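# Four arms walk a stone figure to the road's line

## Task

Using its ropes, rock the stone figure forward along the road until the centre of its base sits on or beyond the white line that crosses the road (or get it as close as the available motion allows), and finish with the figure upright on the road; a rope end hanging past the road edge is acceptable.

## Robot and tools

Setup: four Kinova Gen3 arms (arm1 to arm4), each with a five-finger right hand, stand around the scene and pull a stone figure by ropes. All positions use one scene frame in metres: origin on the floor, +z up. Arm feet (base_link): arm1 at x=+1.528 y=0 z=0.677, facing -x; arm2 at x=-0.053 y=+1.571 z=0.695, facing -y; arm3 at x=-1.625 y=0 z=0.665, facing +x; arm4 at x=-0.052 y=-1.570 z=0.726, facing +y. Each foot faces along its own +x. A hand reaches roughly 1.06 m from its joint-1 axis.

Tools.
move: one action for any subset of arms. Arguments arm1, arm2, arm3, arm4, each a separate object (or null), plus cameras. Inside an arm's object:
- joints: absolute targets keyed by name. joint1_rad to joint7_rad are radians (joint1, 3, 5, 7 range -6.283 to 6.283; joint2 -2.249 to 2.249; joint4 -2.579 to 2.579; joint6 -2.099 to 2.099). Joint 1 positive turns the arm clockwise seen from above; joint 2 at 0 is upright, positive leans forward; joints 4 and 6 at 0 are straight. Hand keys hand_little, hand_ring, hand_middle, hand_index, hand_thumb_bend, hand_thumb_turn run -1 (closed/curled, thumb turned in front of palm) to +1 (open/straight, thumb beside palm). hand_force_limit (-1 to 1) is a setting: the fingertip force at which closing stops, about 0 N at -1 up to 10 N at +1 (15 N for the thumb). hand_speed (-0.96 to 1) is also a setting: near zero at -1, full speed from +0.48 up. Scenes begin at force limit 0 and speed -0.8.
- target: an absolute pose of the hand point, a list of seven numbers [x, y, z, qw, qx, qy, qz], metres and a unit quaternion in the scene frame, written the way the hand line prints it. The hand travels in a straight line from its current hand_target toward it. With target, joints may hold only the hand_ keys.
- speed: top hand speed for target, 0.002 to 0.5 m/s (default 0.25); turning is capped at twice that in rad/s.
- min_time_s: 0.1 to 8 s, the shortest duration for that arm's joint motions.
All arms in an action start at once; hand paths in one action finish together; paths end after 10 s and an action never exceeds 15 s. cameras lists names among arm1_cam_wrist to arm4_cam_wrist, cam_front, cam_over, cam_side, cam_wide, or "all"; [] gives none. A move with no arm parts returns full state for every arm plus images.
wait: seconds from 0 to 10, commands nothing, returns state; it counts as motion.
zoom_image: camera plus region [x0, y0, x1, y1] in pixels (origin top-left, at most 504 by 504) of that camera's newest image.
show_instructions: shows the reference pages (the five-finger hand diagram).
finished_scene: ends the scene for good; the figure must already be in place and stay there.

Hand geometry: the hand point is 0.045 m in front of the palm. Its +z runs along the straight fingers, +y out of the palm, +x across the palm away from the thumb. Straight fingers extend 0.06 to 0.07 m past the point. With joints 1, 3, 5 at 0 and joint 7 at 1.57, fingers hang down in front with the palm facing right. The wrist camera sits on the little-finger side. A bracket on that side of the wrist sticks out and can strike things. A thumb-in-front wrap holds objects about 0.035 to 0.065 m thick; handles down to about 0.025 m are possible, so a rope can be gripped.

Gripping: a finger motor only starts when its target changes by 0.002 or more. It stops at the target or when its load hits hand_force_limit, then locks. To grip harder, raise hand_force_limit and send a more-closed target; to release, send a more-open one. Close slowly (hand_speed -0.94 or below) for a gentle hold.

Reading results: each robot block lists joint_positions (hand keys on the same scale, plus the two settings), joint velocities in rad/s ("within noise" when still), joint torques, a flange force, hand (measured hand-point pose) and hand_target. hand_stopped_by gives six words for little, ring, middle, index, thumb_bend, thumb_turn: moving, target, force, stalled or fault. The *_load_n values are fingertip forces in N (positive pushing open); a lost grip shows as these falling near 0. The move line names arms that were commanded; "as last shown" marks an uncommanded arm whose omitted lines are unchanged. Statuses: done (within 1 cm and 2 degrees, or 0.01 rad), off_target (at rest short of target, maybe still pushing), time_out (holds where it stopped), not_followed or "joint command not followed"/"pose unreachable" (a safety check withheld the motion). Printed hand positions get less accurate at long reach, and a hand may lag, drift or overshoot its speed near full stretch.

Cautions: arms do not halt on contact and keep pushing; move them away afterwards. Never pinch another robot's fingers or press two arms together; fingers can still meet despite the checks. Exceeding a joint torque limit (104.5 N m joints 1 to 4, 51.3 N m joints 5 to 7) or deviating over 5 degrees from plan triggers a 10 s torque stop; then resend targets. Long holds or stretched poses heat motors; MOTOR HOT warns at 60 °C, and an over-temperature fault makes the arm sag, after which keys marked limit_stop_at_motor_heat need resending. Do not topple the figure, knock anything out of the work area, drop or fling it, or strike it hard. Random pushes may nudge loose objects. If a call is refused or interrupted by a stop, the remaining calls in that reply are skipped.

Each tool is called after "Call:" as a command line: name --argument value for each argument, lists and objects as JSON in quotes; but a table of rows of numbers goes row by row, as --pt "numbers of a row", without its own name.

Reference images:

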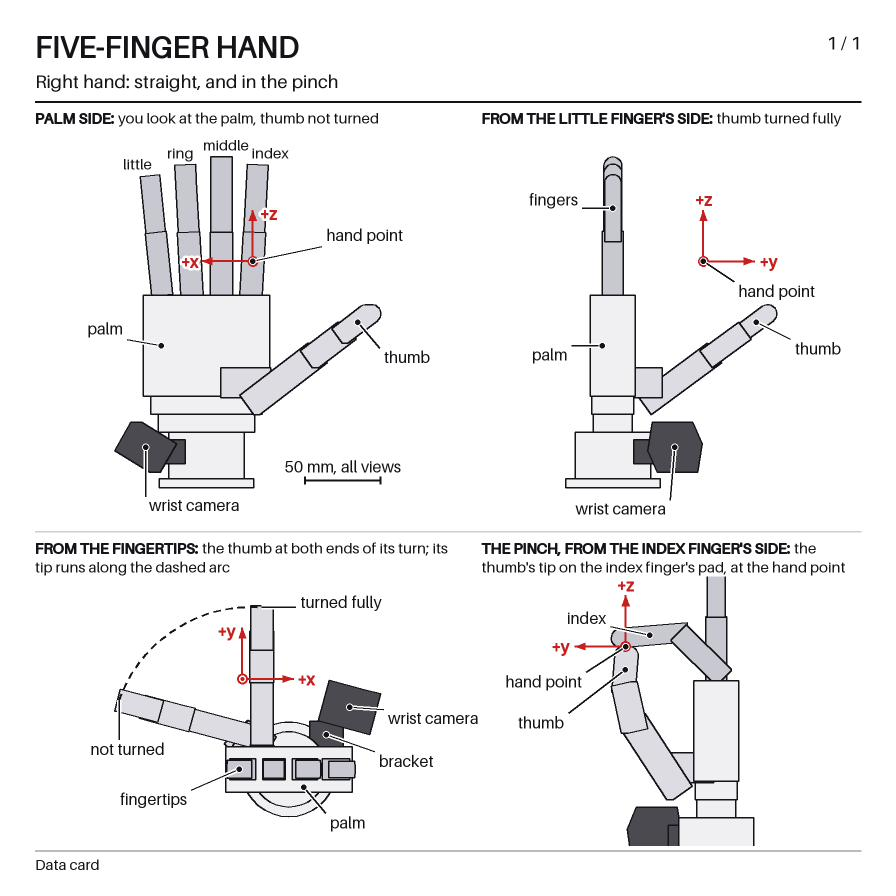

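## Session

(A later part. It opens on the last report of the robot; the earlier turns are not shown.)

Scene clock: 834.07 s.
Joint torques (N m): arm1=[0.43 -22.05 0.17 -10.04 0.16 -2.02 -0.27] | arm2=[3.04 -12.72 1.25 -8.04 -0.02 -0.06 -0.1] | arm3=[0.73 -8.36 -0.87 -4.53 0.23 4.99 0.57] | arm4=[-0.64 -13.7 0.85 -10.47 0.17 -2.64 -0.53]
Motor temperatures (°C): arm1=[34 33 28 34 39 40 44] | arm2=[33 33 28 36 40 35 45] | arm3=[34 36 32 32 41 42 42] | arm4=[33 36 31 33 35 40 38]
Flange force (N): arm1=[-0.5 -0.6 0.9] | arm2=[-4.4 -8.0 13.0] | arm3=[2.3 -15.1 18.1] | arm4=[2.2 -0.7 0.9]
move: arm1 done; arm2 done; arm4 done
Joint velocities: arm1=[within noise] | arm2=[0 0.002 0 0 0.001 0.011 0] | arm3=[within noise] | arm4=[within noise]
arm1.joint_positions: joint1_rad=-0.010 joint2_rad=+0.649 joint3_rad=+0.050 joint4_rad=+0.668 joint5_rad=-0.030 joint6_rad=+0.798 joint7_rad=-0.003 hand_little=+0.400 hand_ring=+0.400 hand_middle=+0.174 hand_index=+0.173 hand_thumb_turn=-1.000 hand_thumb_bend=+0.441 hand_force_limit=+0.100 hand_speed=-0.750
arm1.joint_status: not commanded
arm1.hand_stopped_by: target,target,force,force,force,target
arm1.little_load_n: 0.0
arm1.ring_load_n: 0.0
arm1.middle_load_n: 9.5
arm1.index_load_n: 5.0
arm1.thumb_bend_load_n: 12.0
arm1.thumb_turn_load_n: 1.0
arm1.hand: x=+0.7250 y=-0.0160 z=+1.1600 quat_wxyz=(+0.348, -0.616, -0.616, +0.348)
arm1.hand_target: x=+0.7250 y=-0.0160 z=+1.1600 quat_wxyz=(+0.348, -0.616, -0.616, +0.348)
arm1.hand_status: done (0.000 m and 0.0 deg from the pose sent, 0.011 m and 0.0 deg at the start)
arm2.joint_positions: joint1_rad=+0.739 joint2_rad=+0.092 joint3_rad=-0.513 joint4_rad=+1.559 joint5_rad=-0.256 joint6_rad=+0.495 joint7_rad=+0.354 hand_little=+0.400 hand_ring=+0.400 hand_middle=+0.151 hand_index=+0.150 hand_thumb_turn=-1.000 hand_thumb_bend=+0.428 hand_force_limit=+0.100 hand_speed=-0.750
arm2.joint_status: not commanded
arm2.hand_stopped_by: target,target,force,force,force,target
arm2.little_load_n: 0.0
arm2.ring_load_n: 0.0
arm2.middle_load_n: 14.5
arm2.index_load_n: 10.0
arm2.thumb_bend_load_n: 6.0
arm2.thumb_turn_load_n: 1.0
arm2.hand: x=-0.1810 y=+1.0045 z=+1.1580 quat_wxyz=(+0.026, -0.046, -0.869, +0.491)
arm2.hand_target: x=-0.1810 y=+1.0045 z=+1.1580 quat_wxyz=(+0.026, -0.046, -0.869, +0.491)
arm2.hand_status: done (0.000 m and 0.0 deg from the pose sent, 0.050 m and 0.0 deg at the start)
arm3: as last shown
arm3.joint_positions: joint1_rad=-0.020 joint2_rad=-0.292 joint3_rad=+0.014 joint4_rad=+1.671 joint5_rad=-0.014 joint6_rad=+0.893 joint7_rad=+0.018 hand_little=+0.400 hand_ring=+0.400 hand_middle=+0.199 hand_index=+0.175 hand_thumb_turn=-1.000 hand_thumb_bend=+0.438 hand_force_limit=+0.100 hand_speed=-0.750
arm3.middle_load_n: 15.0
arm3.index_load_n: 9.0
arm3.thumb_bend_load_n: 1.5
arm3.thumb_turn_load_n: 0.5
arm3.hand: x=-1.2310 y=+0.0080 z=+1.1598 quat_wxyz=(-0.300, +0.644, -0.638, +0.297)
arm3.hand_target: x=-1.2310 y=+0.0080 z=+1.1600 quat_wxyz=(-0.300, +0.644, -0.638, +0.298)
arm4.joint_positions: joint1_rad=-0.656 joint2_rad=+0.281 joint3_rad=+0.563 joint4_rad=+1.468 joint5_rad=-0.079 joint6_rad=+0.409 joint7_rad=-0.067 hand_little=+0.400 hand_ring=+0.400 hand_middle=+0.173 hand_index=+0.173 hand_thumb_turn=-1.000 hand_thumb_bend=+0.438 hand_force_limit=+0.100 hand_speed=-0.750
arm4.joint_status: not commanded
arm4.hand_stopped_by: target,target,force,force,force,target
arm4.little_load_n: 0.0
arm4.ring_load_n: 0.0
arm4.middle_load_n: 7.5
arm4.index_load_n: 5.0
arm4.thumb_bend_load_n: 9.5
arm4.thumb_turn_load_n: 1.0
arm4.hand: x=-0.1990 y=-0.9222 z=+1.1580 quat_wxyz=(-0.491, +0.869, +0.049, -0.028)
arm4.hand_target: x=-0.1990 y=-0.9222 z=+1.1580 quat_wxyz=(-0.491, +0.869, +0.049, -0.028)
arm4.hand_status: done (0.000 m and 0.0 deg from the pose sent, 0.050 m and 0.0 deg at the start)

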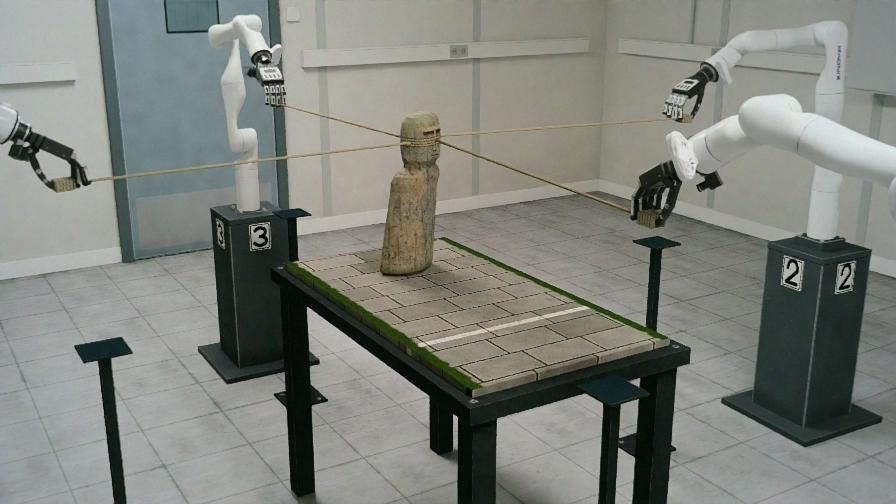

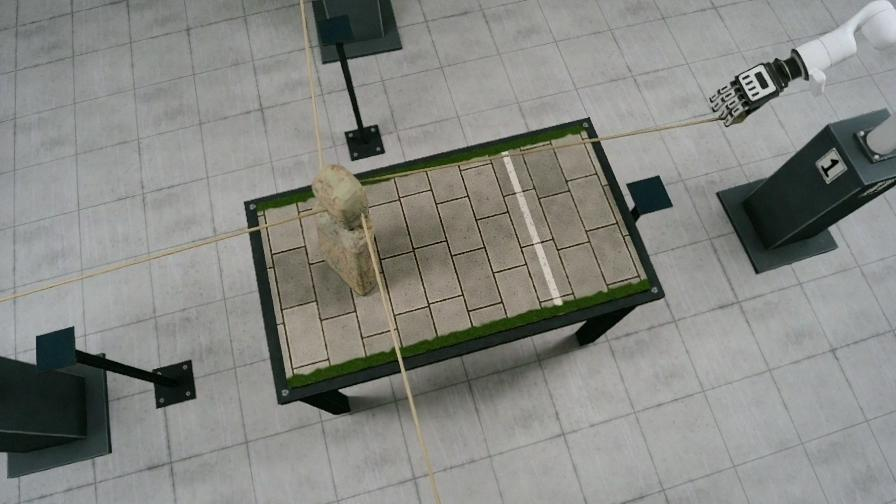

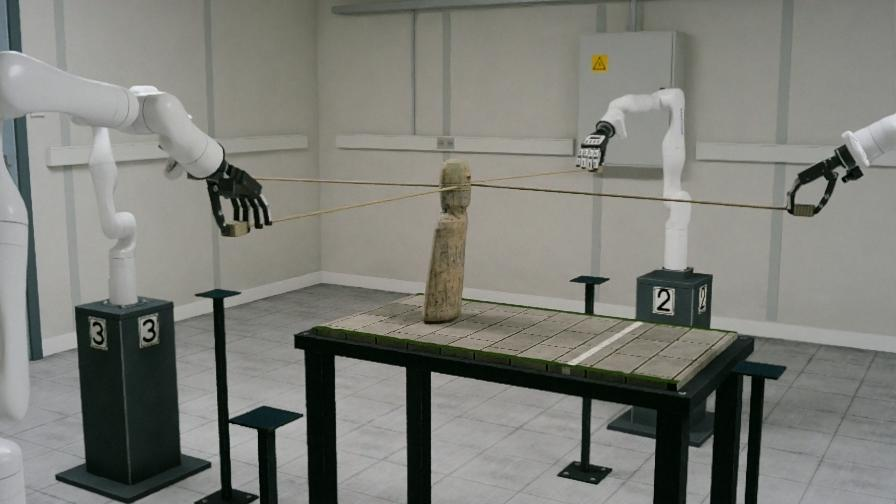

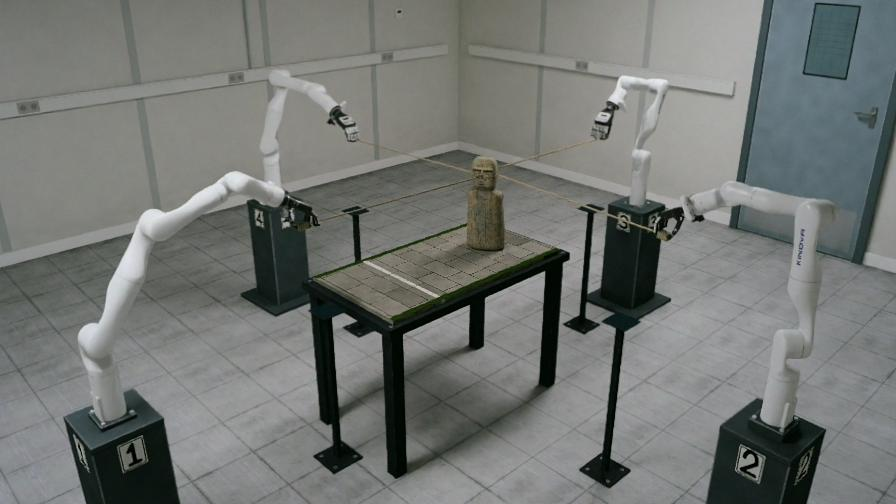

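Call:
move --arm1 '{"target": [0.757, -0.016, 1.160, 0.348, -0.6157, -0.6157, 0.348], "speed": 0.1}' --arm2 '{"target": [-0.150, 0.988, 1.158, 0.02575, -0.0456, -0.8695, 0.4915], "speed": 0.1}' --arm3 '{"target": [-1.195, 0.010, 1.160, 0.3001, -0.6437, 0.6381, -0.2975], "speed": 0.1}' --arm4 '{"target": [-0.165, -0.928, 1.158, 0.4914, -0.8694, -0.0494, 0.0279], "speed": 0.1}' --cameras '["cam_front", "cam_over", "cam_side", "cam_wide"]'

Call:
zoom_image --camera "cam_over" --region '[240, 120, 460, 340]'

Call:
zoom_image --camera "cam_front" --region '[320, 90, 520, 290]'

Call:
zoom_image --camera "cam_side" --region '[350, 140, 550, 340]'

Scene clock: 916.50 s.
Joint torques (N m): arm1=[0.09 -22.46 -0.26 -8.56 -0.01 0.07 -0.27] | arm2=[2.17 -12.25 0.57 -10.25 -0.24 -2.09 -0.2] | arm3=[0.43 -5.61 -0.85 -10.16 0.15 -1.65 0.33] | arm4=[-0.89 -13.39 0.5 -10.48 0.14 -2.65 -0.58]
Motor temperatures (°C): arm1=[34 34 28 34 39 40 44] | arm2=[33 33 28 36 40 35 45] | arm3=[34 36 32 32 41 42 42] | arm4=[33 36 31 34 35 40 38]
Flange force (N): arm1=[-0.1 -6.0 9.4] | arm2=[-5.0 -3.3 5.6] | arm3=[1.7 1.6 0.2] | arm4=[4.4 -0.9 1.8]
move: arm1 done; arm2 done; arm3 done; arm4 done
Joint velocities: arm1=[0 0 0.001 0 0 0.009 -0.002] | arm2=[within noise] | arm3=[within noise] | arm4=[within noise]
arm1.joint_positions: joint1_rad=-0.016 joint2_rad=+0.541 joint3_rad=+0.049 joint4_rad=+0.858 joint5_rad=-0.024 joint6_rad=+0.716 joint7_rad=-0.003 hand_little=+0.400 hand_ring=+0.400 hand_middle=+0.175 hand_index=+0.174 hand_thumb_turn=-1.000 hand_thumb_bend=+0.441 hand_force_limit=+0.100 hand_speed=-0.750
arm1.joint_status: not commanded
arm1.hand_stopped_by: target,target,force,force,force,target
arm1.little_load_n: 0.0
arm1.ring_load_n: 0.0
arm1.middle_load_n: 16.5
arm1.index_load_n: 8.5
arm1.thumb_bend_load_n: 7.5
arm1.thumb_turn_load_n: 0.0
arm1.hand: x=+0.7570 y=-0.0160 z=+1.1600 quat_wxyz=(+0.348, -0.616, -0.616, +0.348)
arm1.hand_target: x=+0.7570 y=-0.0160 z=+1.1600 quat_wxyz=(+0.348, -0.616, -0.616, +0.348)
arm1.hand_status: done (0.000 m and 0.0 deg from the pose sent, 0.032 m and 0.0 deg at the start)
arm2.joint_positions: joint1_rad=+0.617 joint2_rad=+0.104 joint3_rad=-0.496 joint4_rad=+1.546 joint5_rad=-0.066 joint6_rad=+0.475 joint7_rad=+0.136 hand_little=+0.400 hand_ring=+0.400 hand_middle=+0.151 hand_index=+0.150 hand_thumb_turn=-1.000 hand_thumb_bend=+0.428 hand_force_limit=+0.100 hand_speed=-0.750
arm2.joint_status: not commanded
arm2.hand_stopped_by: target,target,force,force,force,target
arm2.little_load_n: 0.0
arm2.ring_load_n: 0.0
arm2.middle_load_n: 9.0
arm2.index_load_n: 5.0
arm2.thumb_bend_load_n: 12.5
arm2.thumb_turn_load_n: 1.5
arm2.hand: x=-0.1500 y=+0.9880 z=+1.1580 quat_wxyz=(+0.026, -0.046, -0.869, +0.491)
arm2.hand_target: x=-0.1500 y=+0.9880 z=+1.1580 quat_wxyz=(+0.026, -0.046, -0.869, +0.491)
arm2.hand_status: done (0.000 m and 0.0 deg from the pose sent, 0.035 m and 0.0 deg at the start)
arm3.joint_positions: joint1_rad=-0.021 joint2_rad=-0.208 joint3_rad=+0.010 joint4_rad=+1.615 joint5_rad=-0.010 joint6_rad=+0.864 joint7_rad=+0.011 hand_little=+0.400 hand_ring=+0.400 hand_middle=+0.197 hand_index=+0.174 hand_thumb_turn=-1.000 hand_thumb_bend=+0.440 hand_force_limit=+0.100 hand_speed=-0.750
arm3.joint_status: not commanded
arm3.hand_stopped_by: target,target,force,force,force,target
arm3.little_load_n: 0.0
arm3.ring_load_n: 0.0
arm3.middle_load_n: 6.0
arm3.index_load_n: 3.0
arm3.thumb_bend_load_n: 7.0
arm3.thumb_turn_load_n: 1.5
arm3.hand: x=-1.1950 y=+0.0100 z=+1.1600 quat_wxyz=(-0.300, +0.644, -0.638, +0.297)
arm3.hand_target: x=-1.1950 y=+0.0100 z=+1.1600 quat_wxyz=(-0.300, +0.644, -0.638, +0.297)
arm3.hand_status: done (0.000 m and 0.0 deg from the pose sent, 0.036 m and 0.0 deg at the start)
arm4.joint_positions: joint1_rad=-0.548 joint2_rad=+0.242 joint3_rad=+0.499 joint4_rad=+1.503 joint5_rad=-0.145 joint6_rad=+0.398 joint7_rad=+0.049 hand_little=+0.400 hand_ring=+0.400 hand_middle=+0.173 hand_index=+0.173 hand_thumb_turn=-1.000 hand_thumb_bend=+0.438 hand_force_limit=+0.100 hand_speed=-0.750
arm4.joint_status: not commanded
arm4.hand_stopped_by: target,target,force,force,force,target
arm4.little_load_n: 0.0
arm4.ring_load_n: 0.0
arm4.middle_load_n: 7.5
arm4.index_load_n: 5.0
arm4.thumb_bend_load_n: 9.5
arm4.thumb_turn_load_n: 1.0
arm4.hand: x=-0.1650 y=-0.9280 z=+1.1580 quat_wxyz=(-0.491, +0.869, +0.049, -0.028)
arm4.hand_target: x=-0.1650 y=-0.9280 z=+1.1580 quat_wxyz=(-0.491, +0.869, +0.049, -0.028)
arm4.hand_status: done (0.000 m and 0.0 deg from the pose sent, 0.034 m and 0.0 deg at the start)

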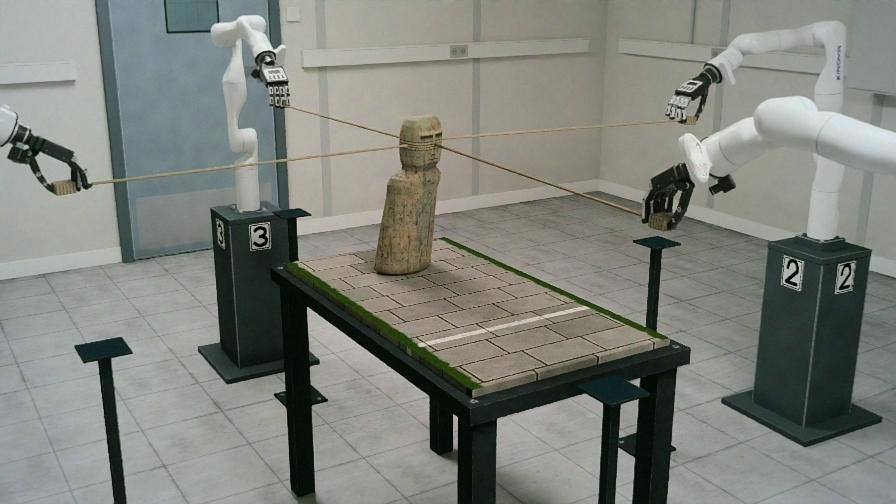

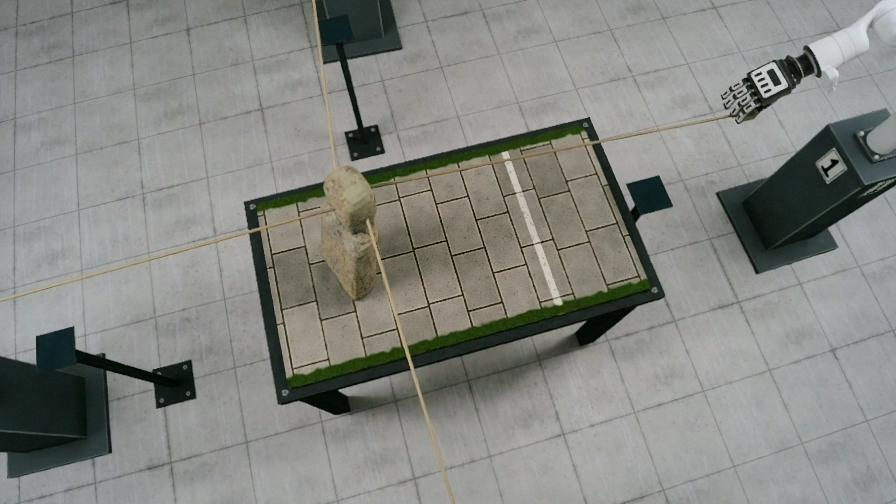

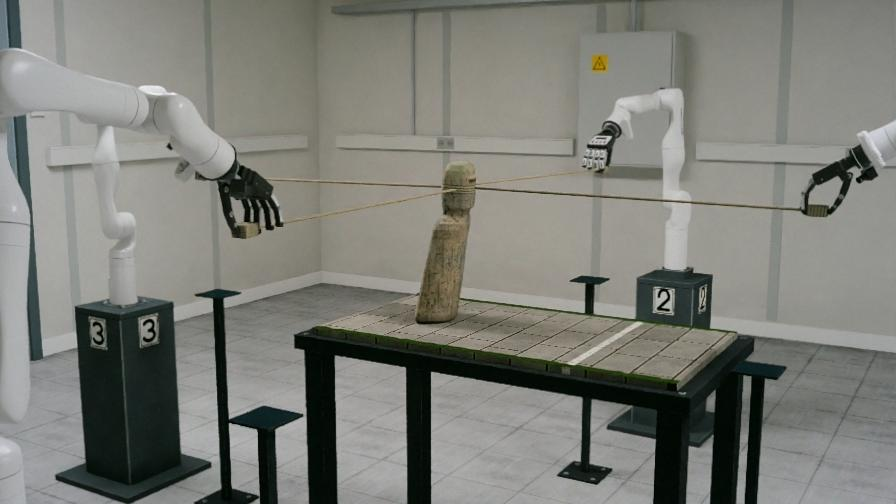

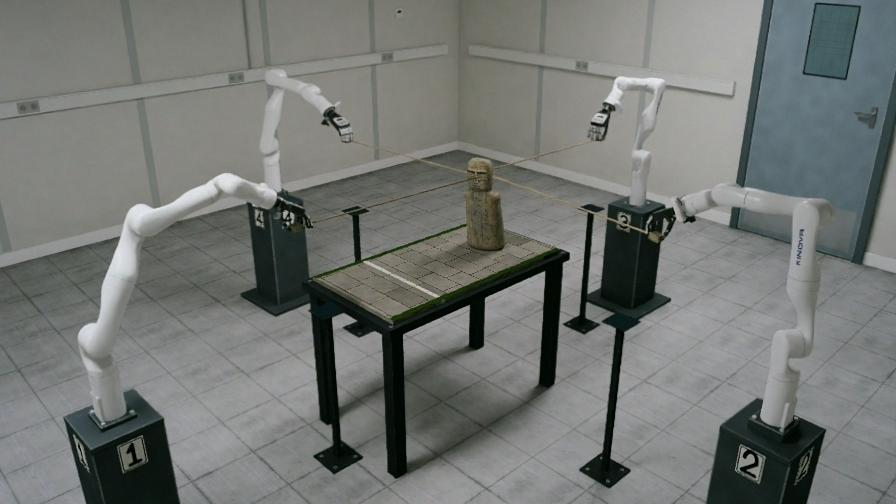

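Scaled by 2.291 from the camera's image (finer frame: 1280x720).

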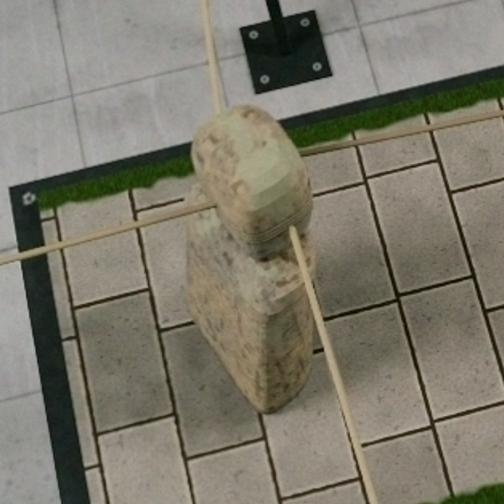

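Scaled by 2.520 from the camera's image (finer frame: 1280x720).

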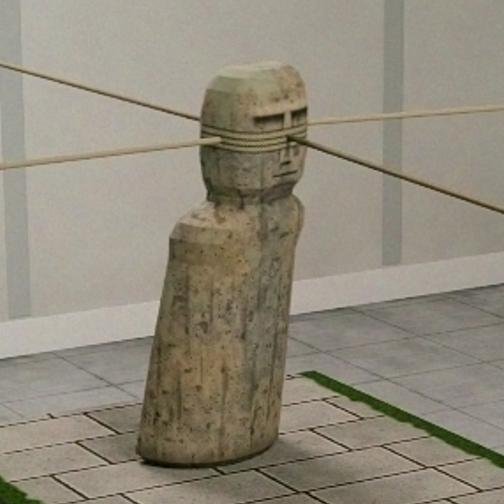

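Scaled by 2.520 from the camera's image (finer frame: 1280x720).

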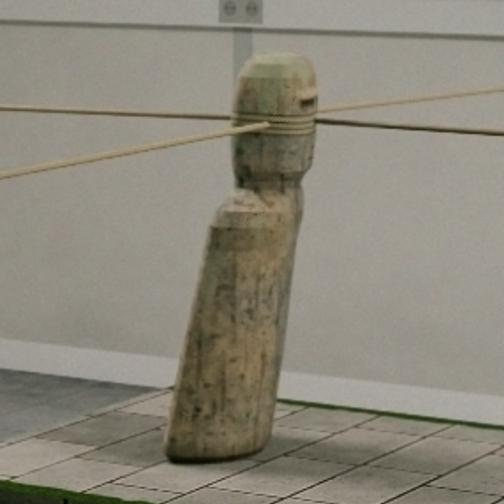

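Call:
move --arm1 '{"target": [0.765, -0.026, 1.160, 0.348, -0.6157, -0.6157, 0.348], "speed": 0.1}' --arm2 '{"target": [-0.125, 0.928, 1.158, 0.02575, -0.0456, -0.8695, 0.4915], "speed": 0.1}' --arm3 '{"target": [-1.160, 0.010, 1.160, 0.3001, -0.6437, 0.6381, -0.2975], "speed": 0.1}' --arm4 '{"target": [-0.135, -0.988, 1.158, 0.4914, -0.8694, -0.0494, 0.0279], "speed": 0.1}' --cameras '["cam_front", "cam_over", "cam_side", "cam_wide"]'

Call:
zoom_image --camera "cam_over" --region '[240, 120, 460, 340]'

Call:
zoom_image --camera "cam_front" --region '[320, 90, 520, 290]'

Call:
zoom_image --camera "cam_side" --region '[350, 140, 550, 340]'

Scene clock: 945.70 s.
Joint torques (N m): arm1=[0.41 -19.92 0.26 -10.15 0.17 -2.04 -0.28] | arm2=[2.23 -15.38 0.26 -9.98 0.06 -1.87 -0.18] | arm3=[0.39 -9.63 -0.91 -7.57 0.06 1.3 0.38] | arm4=[-0.64 -10.08 -0.39 -10.49 0.22 -2.8 -0.58]
Motor temperatures (°C): arm1=[34 34 28 34 39 40 44] | arm2=[33 32 28 36 40 35 45] | arm3=[34 36 32 32 41 42 42] | arm4=[33 36 31 34 35 40 38]
Flange force (N): arm1=[-0.4 -0.6 0.6] | arm2=[-5.2 -3.5 5.4] | arm3=[1.3 -6.6 8.9] | arm4=no reading
move: arm1 done; arm2 done; arm3 done; arm4 done
Joint velocities: arm1=[within noise] | arm2=[within noise] | arm3=[within noise] | arm4=[0 0 0 -0.001 -0.001 -0.007 0]
arm1.joint_positions: joint1_rad=-0.042 joint2_rad=+0.516 joint3_rad=+0.061 joint4_rad=+0.900 joint5_rad=-0.008 joint6_rad=+0.699 joint7_rad=-0.027 hand_little=+0.400 hand_ring=+0.400 hand_middle=+0.175 hand_index=+0.174 hand_thumb_turn=-1.000 hand_thumb_bend=+0.441 hand_force_limit=+0.100 hand_speed=-0.750
arm1.joint_status: not commanded
arm1.hand_stopped_by: target,target,force,force,force,target
arm1.little_load_n: 0.0
arm1.ring_load_n: 0.0
arm1.middle_load_n: 9.5
arm1.index_load_n: 5.0
arm1.thumb_bend_load_n: 12.0
arm1.thumb_turn_load_n: 1.0
arm1.hand: x=+0.7650 y=-0.0260 z=+1.1600 quat_wxyz=(+0.348, -0.616, -0.616, +0.348)
arm1.hand_target: x=+0.7650 y=-0.0260 z=+1.1600 quat_wxyz=(+0.348, -0.616, -0.616, +0.348)
arm1.hand_status: done (0.000 m and 0.0 deg from the pose sent, 0.013 m and 0.0 deg at the start)
arm2.joint_positions: joint1_rad=+0.403 joint2_rad=+0.229 joint3_rad=-0.421 joint4_rad=+1.399 joint5_rad=+0.217 joint6_rad=+0.505 joint7_rad=-0.143 hand_little=+0.400 hand_ring=+0.400 hand_middle=+0.151 hand_index=+0.150 hand_thumb_turn=-1.000 hand_thumb_bend=+0.428 hand_force_limit=+0.100 hand_speed=-0.750
arm2.joint_status: not commanded
arm2.hand_stopped_by: target,target,force,force,force,target
arm2.little_load_n: 0.0
arm2.ring_load_n: 0.0
arm2.middle_load_n: 9.0
arm2.index_load_n: 5.0
arm2.thumb_bend_load_n: 12.5
arm2.thumb_turn_load_n: 1.5
arm2.hand: x=-0.1250 y=+0.9280 z=+1.1580 quat_wxyz=(+0.026, -0.046, -0.869, +0.491)
arm2.hand_target: x=-0.1250 y=+0.9280 z=+1.1580 quat_wxyz=(+0.026, -0.046, -0.869, +0.491)
arm2.hand_status: done (0.000 m and 0.0 deg from the pose sent, 0.065 m and 0.0 deg at the start)
arm3.joint_positions: joint1_rad=-0.024 joint2_rad=-0.125 joint3_rad=+0.013 joint4_rad=+1.552 joint5_rad=-0.011 joint6_rad=+0.845 joint7_rad=+0.012 hand_little=+0.400 hand_ring=+0.400 hand_middle=+0.198 hand_index=+0.174 hand_thumb_turn=-1.000 hand_thumb_bend=+0.439 hand_force_limit=+0.100 hand_speed=-0.750
arm3.joint_status: not commanded
arm3.hand_stopped_by: target,target,force,force,force,target
arm3.little_load_n: 0.0
arm3.ring_load_n: 0.0
arm3.middle_load_n: 12.5
arm3.index_load_n: 7.0
arm3.thumb_bend_load_n: 3.0
arm3.thumb_turn_load_n: 1.0
arm3.hand: x=-1.1599 y=+0.0100 z=+1.1600 quat_wxyz=(-0.300, +0.644, -0.638, +0.298)
arm3.hand_target: x=-1.1600 y=+0.0100 z=+1.1600 quat_wxyz=(-0.300, +0.644, -0.638, +0.297)
arm3.hand_status: done (0.000 m and 0.0 deg from the pose sent, 0.035 m and 0.0 deg at the start)
arm4.joint_positions: joint1_rad=-0.616 joint2_rad=+0.075 joint3_rad=+0.544 joint4_rad=+1.683 joint5_rad=-0.018 joint6_rad=+0.366 joint7_rad=-0.010 hand_little=+0.400 hand_ring=+0.400 hand_middle=+0.174 hand_index=+0.173 hand_thumb_turn=-1.000 hand_thumb_bend=+0.438 hand_force_limit=+0.100 hand_speed=-0.750
arm4.joint_status: not commanded
arm4.hand_stopped_by: target,target,force,force,force,target
arm4.little_load_n: 0.0
arm4.ring_load_n: 0.0
arm4.middle_load_n: 8.5
arm4.index_load_n: 3.5
arm4.thumb_bend_load_n: 9.5
arm4.thumb_turn_load_n: 2.0
arm4.hand: x=-0.1350 y=-0.9882 z=+1.1578 quat_wxyz=(-0.491, +0.869, +0.049, -0.028)
arm4.hand_target: x=-0.1350 y=-0.9880 z=+1.1580 quat_wxyz=(-0.491, +0.869, +0.049, -0.028)
arm4.hand_status: done (0.000 m and 0.0 deg from the pose sent, 0.067 m and 0.0 deg at the start)

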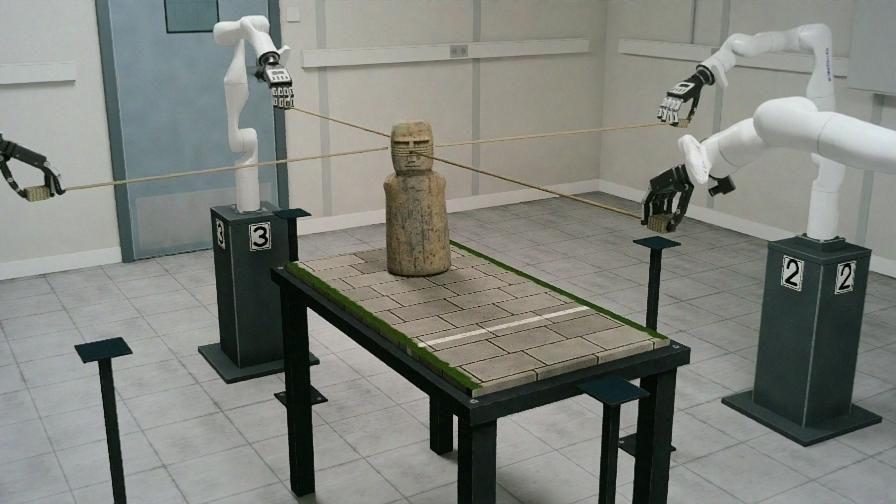

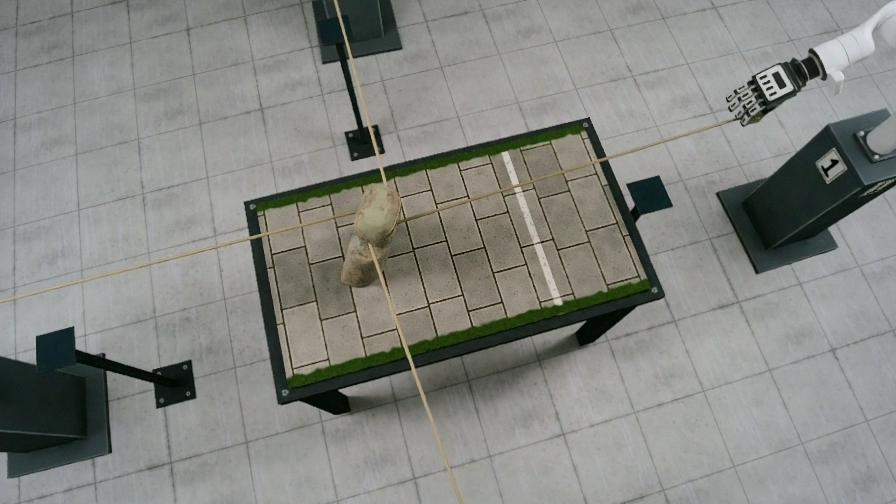

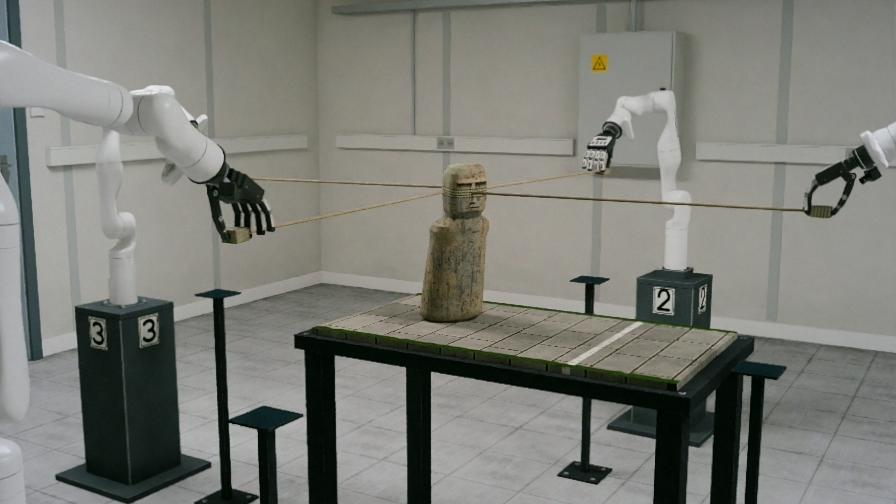

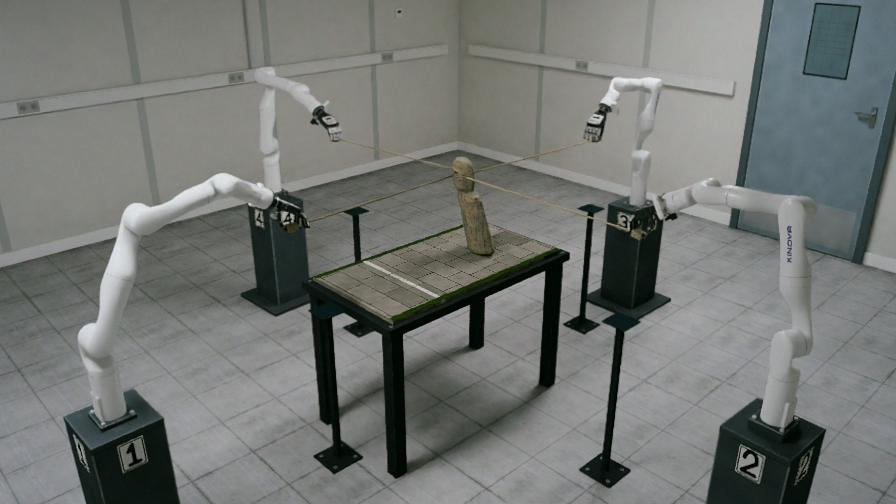

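Scaled by 2.291 from the camera's image (finer frame: 1280x720).

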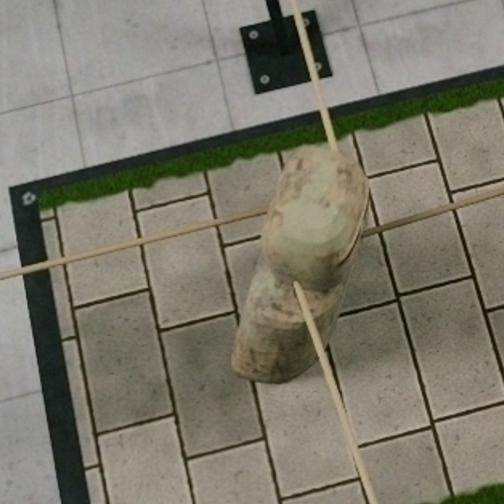

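Scaled by 2.520 from the camera's image (finer frame: 1280x720).

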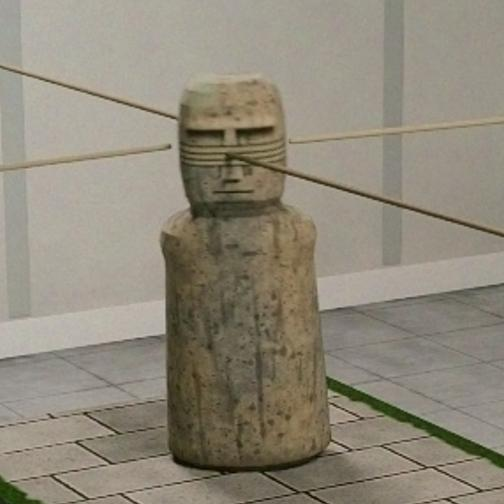

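Scaled by 2.520 from the camera's image (finer frame: 1280x720).

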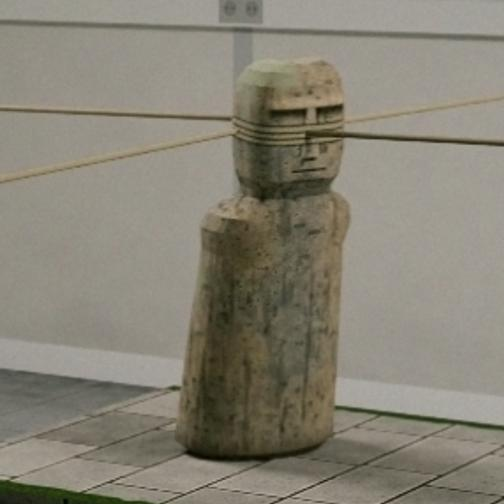

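Call:
move --arm1 '{"target": [0.835, -0.012, 1.160, 0.348, -0.6157, -0.6157, 0.348], "speed": 0.12}' --arm2 '{"target": [-0.065, 1.030, 1.158, 0.02575, -0.0456, -0.8695, 0.4915], "speed": 0.12}' --arm3 '{"target": [-1.092, 0.012, 1.160, 0.3001, -0.6437, 0.6381, -0.2975], "speed": 0.12}' --arm4 '{"target": [-0.070, -0.889, 1.158, 0.4914, -0.8694, -0.0494, 0.0279], "speed": 0.12}' --cameras '["cam_front", "cam_over", "cam_side", "cam_wide"]'

Call:
zoom_image --camera "cam_over" --region '[260, 120, 480, 340]'

Call:
zoom_image --camera "cam_front" --region '[340, 90, 540, 290]'

Call:
zoom_image --camera "cam_side" --region '[370, 140, 570, 340]'

Scene clock: 992.50 s.
Joint torques (N m): arm1=[0.39 -16.62 -0.03 -10.23 0.11 -2.04 -0.25] | arm2=[2.17 -10.06 1.17 -9.96 0.12 -1.78 -0.18] | arm3=[0.44 -10.55 -0.87 -10.25 0.1 -1.59 0.34] | arm4=[-0.89 -15.83 0.19 -9.45 -0.21 -1.6 -0.53]
Motor temperatures (°C): arm1=[34 34 28 34 39 40 44] | arm2=[33 32 28 36 40 35 44] | arm3=[34 36 32 32 41 42 42] | arm4=[33 36 31 34 35 40 38]
Flange force (N): arm1=[-0.5 -0.5 0.5] | arm2=[-3.6 -2.5 4.3] | arm3=[-0.8 1.8 0.5] | arm4=[3.9 -1.2 2.7]
move: arm1 done; arm2 done; arm3 done; arm4 done
Joint velocities: within noise
arm1.joint_positions: joint1_rad=-0.017 joint2_rad=+0.325 joint3_rad=+0.046 joint4_rad=+1.195 joint5_rad=-0.018 joint6_rad=+0.595 joint7_rad=+0.002 hand_little=+0.400 hand_ring=+0.400 hand_middle=+0.175 hand_index=+0.174 hand_thumb_turn=-1.000 hand_thumb_bend=+0.441 hand_force_limit=+0.100 hand_speed=-0.750
arm1.joint_status: not commanded
arm1.hand_stopped_by: target,target,force,force,force,target
arm1.little_load_n: 0.0
arm1.ring_load_n: 0.0
arm1.middle_load_n: 9.5
arm1.index_load_n: 5.0
arm1.thumb_bend_load_n: 12.0
arm1.thumb_turn_load_n: 0.5
arm1.hand: x=+0.8350 y=-0.0120 z=+1.1600 quat_wxyz=(+0.348, -0.616, -0.616, +0.348)
arm1.hand_target: x=+0.8350 y=-0.0120 z=+1.1600 quat_wxyz=(+0.348, -0.616, -0.616, +0.348)
arm1.hand_status: done (0.000 m and 0.0 deg from the pose sent, 0.071 m and 0.0 deg at the start)
arm2.joint_positions: joint1_rad=+0.395 joint2_rad=-0.042 joint3_rad=-0.443 joint4_rad=+1.686 joint5_rad=+0.181 joint6_rad=+0.472 joint7_rad=-0.230 hand_little=+0.400 hand_ring=+0.400 hand_middle=+0.151 hand_index=+0.150 hand_thumb_turn=-1.000 hand_thumb_bend=+0.428 hand_force_limit=+0.100 hand_speed=-0.750
arm2.joint_status: not commanded
arm2.hand_stopped_by: target,target,force,force,force,target
arm2.little_load_n: 0.0
arm2.ring_load_n: 0.0
arm2.middle_load_n: 9.0
arm2.index_load_n: 4.5
arm2.thumb_bend_load_n: 12.5
arm2.thumb_turn_load_n: 1.5
arm2.hand: x=-0.0650 y=+1.0301 z=+1.1580 quat_wxyz=(+0.026, -0.046, -0.869, +0.491)
arm2.hand_target: x=-0.0650 y=+1.0300 z=+1.1580 quat_wxyz=(+0.026, -0.046, -0.869, +0.491)
arm2.hand_status: done (0.000 m and 0.0 deg from the pose sent, 0.118 m and 0.0 deg at the start)
arm3.joint_positions: joint1_rad=-0.030 joint2_rad=+0.035 joint3_rad=+0.015 joint4_rad=+1.402 joint5_rad=-0.010 joint6_rad=+0.835 joint7_rad=+0.007 hand_little=+0.400 hand_ring=+0.400 hand_middle=+0.197 hand_index=+0.174 hand_thumb_turn=-1.000 hand_thumb_bend=+0.440 hand_force_limit=+0.100 hand_speed=-0.750
arm3.joint_status: not commanded
arm3.hand_stopped_by: target,target,force,force,force,target
arm3.little_load_n: 0.0
arm3.ring_load_n: 0.0
arm3.middle_load_n: 6.5
arm3.index_load_n: 3.0
arm3.thumb_bend_load_n: 6.0
arm3.thumb_turn_load_n: 1.5
arm3.hand: x=-1.0920 y=+0.0120 z=+1.1599 quat_wxyz=(-0.300, +0.644, -0.638, +0.297)
arm3.hand_target: x=-1.0920 y=+0.0120 z=+1.1600 quat_wxyz=(-0.300, +0.644, -0.638, +0.297)
arm3.hand_status: done (0.000 m and 0.0 deg from the pose sent, 0.068 m and 0.0 deg at the start)
arm4.joint_positions: joint1_rad=-0.183 joint2_rad=+0.320 joint3_rad=+0.359 joint4_rad=+1.381 joint5_rad=-0.544 joint6_rad=+0.482 joint7_rad=+0.523 hand_little=+0.400 hand_ring=+0.400 hand_middle=+0.174 hand_index=+0.173 hand_thumb_turn=-1.000 hand_thumb_bend=+0.438 hand_force_limit=+0.100 hand_speed=-0.750
arm4.joint_status: not commanded
arm4.hand_stopped_by: target,target,force,force,force,target
arm4.little_load_n: 0.0
arm4.ring_load_n: 0.0
arm4.middle_load_n: 10.5
arm4.index_load_n: 5.5
arm4.thumb_bend_load_n: 7.5
arm4.thumb_turn_load_n: 1.5
arm4.hand: x=-0.0700 y=-0.8890 z=+1.1580 quat_wxyz=(-0.491, +0.869, +0.049, -0.028)
arm4.hand_target: x=-0.0700 y=-0.8890 z=+1.1580 quat_wxyz=(-0.491, +0.869, +0.049, -0.028)
arm4.hand_status: done (0.000 m and 0.0 deg from the pose sent, 0.119 m and 0.0 deg at the start)

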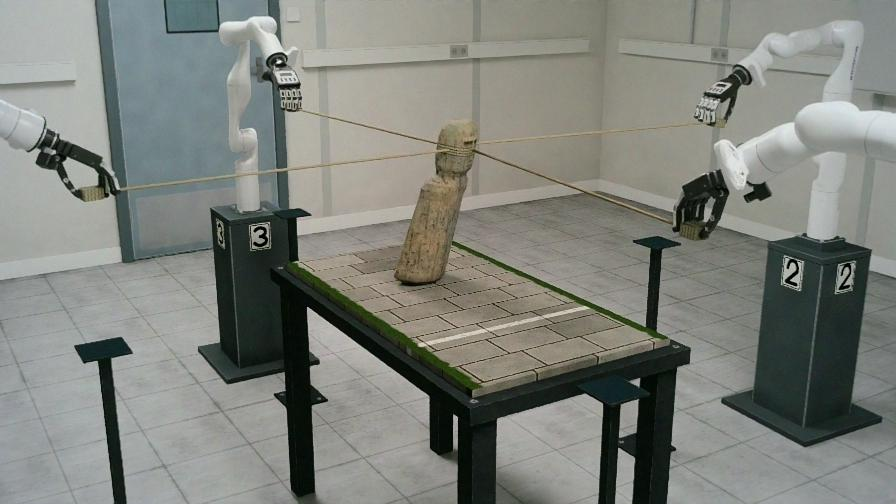

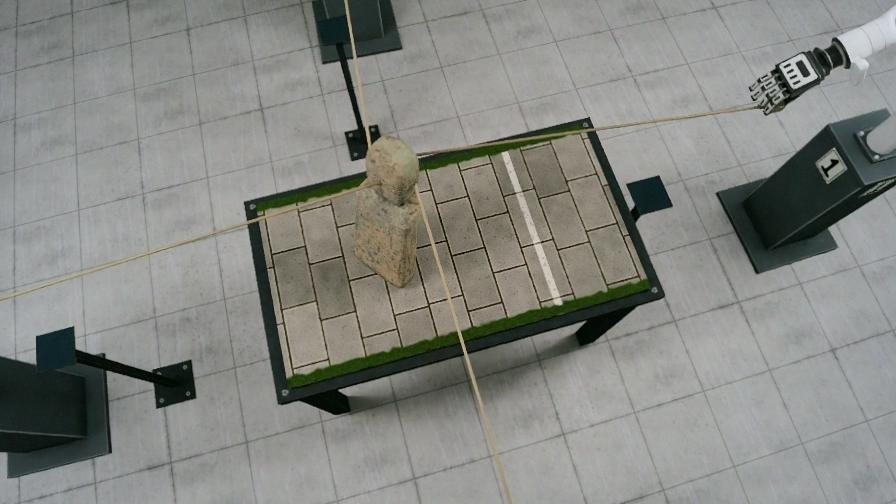

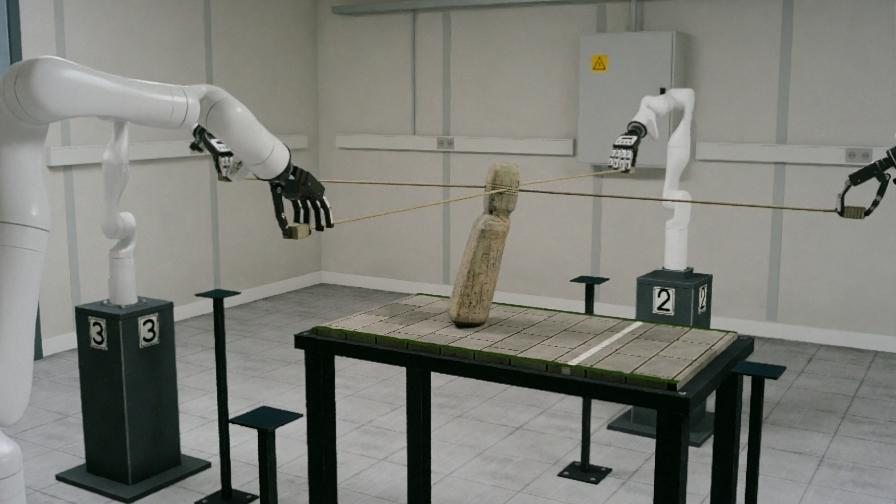

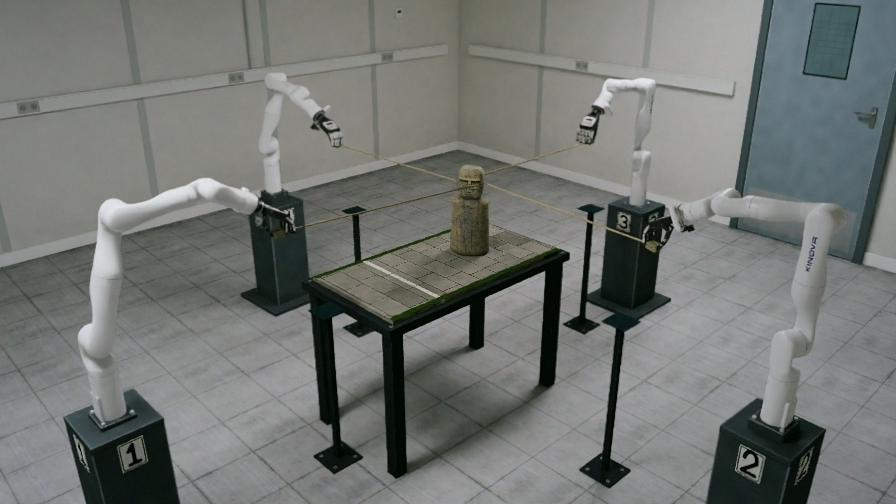

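Scaled by 2.291 from the camera's image (finer frame: 1280x720).

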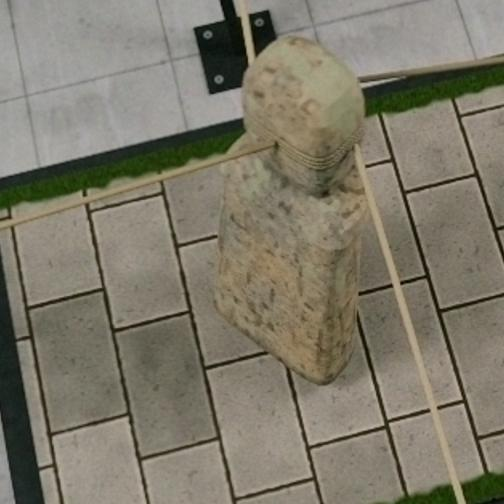

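Scaled by 2.520 from the camera's image (finer frame: 1280x720).

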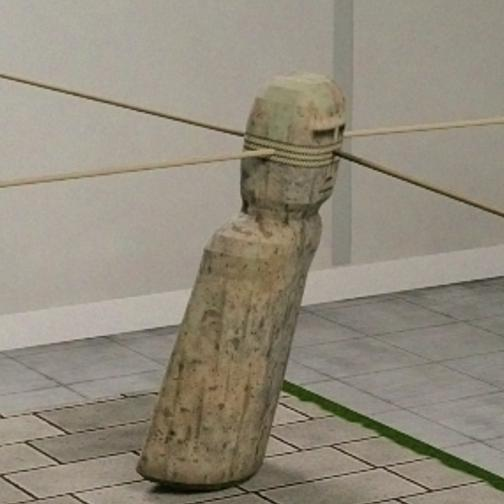

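Scaled by 2.520 from the camera's image (finer frame: 1280x720).

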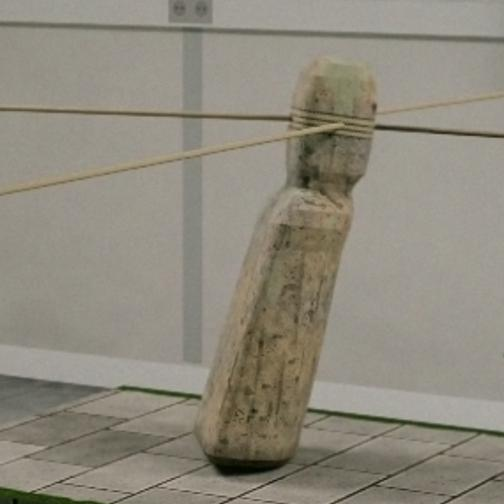

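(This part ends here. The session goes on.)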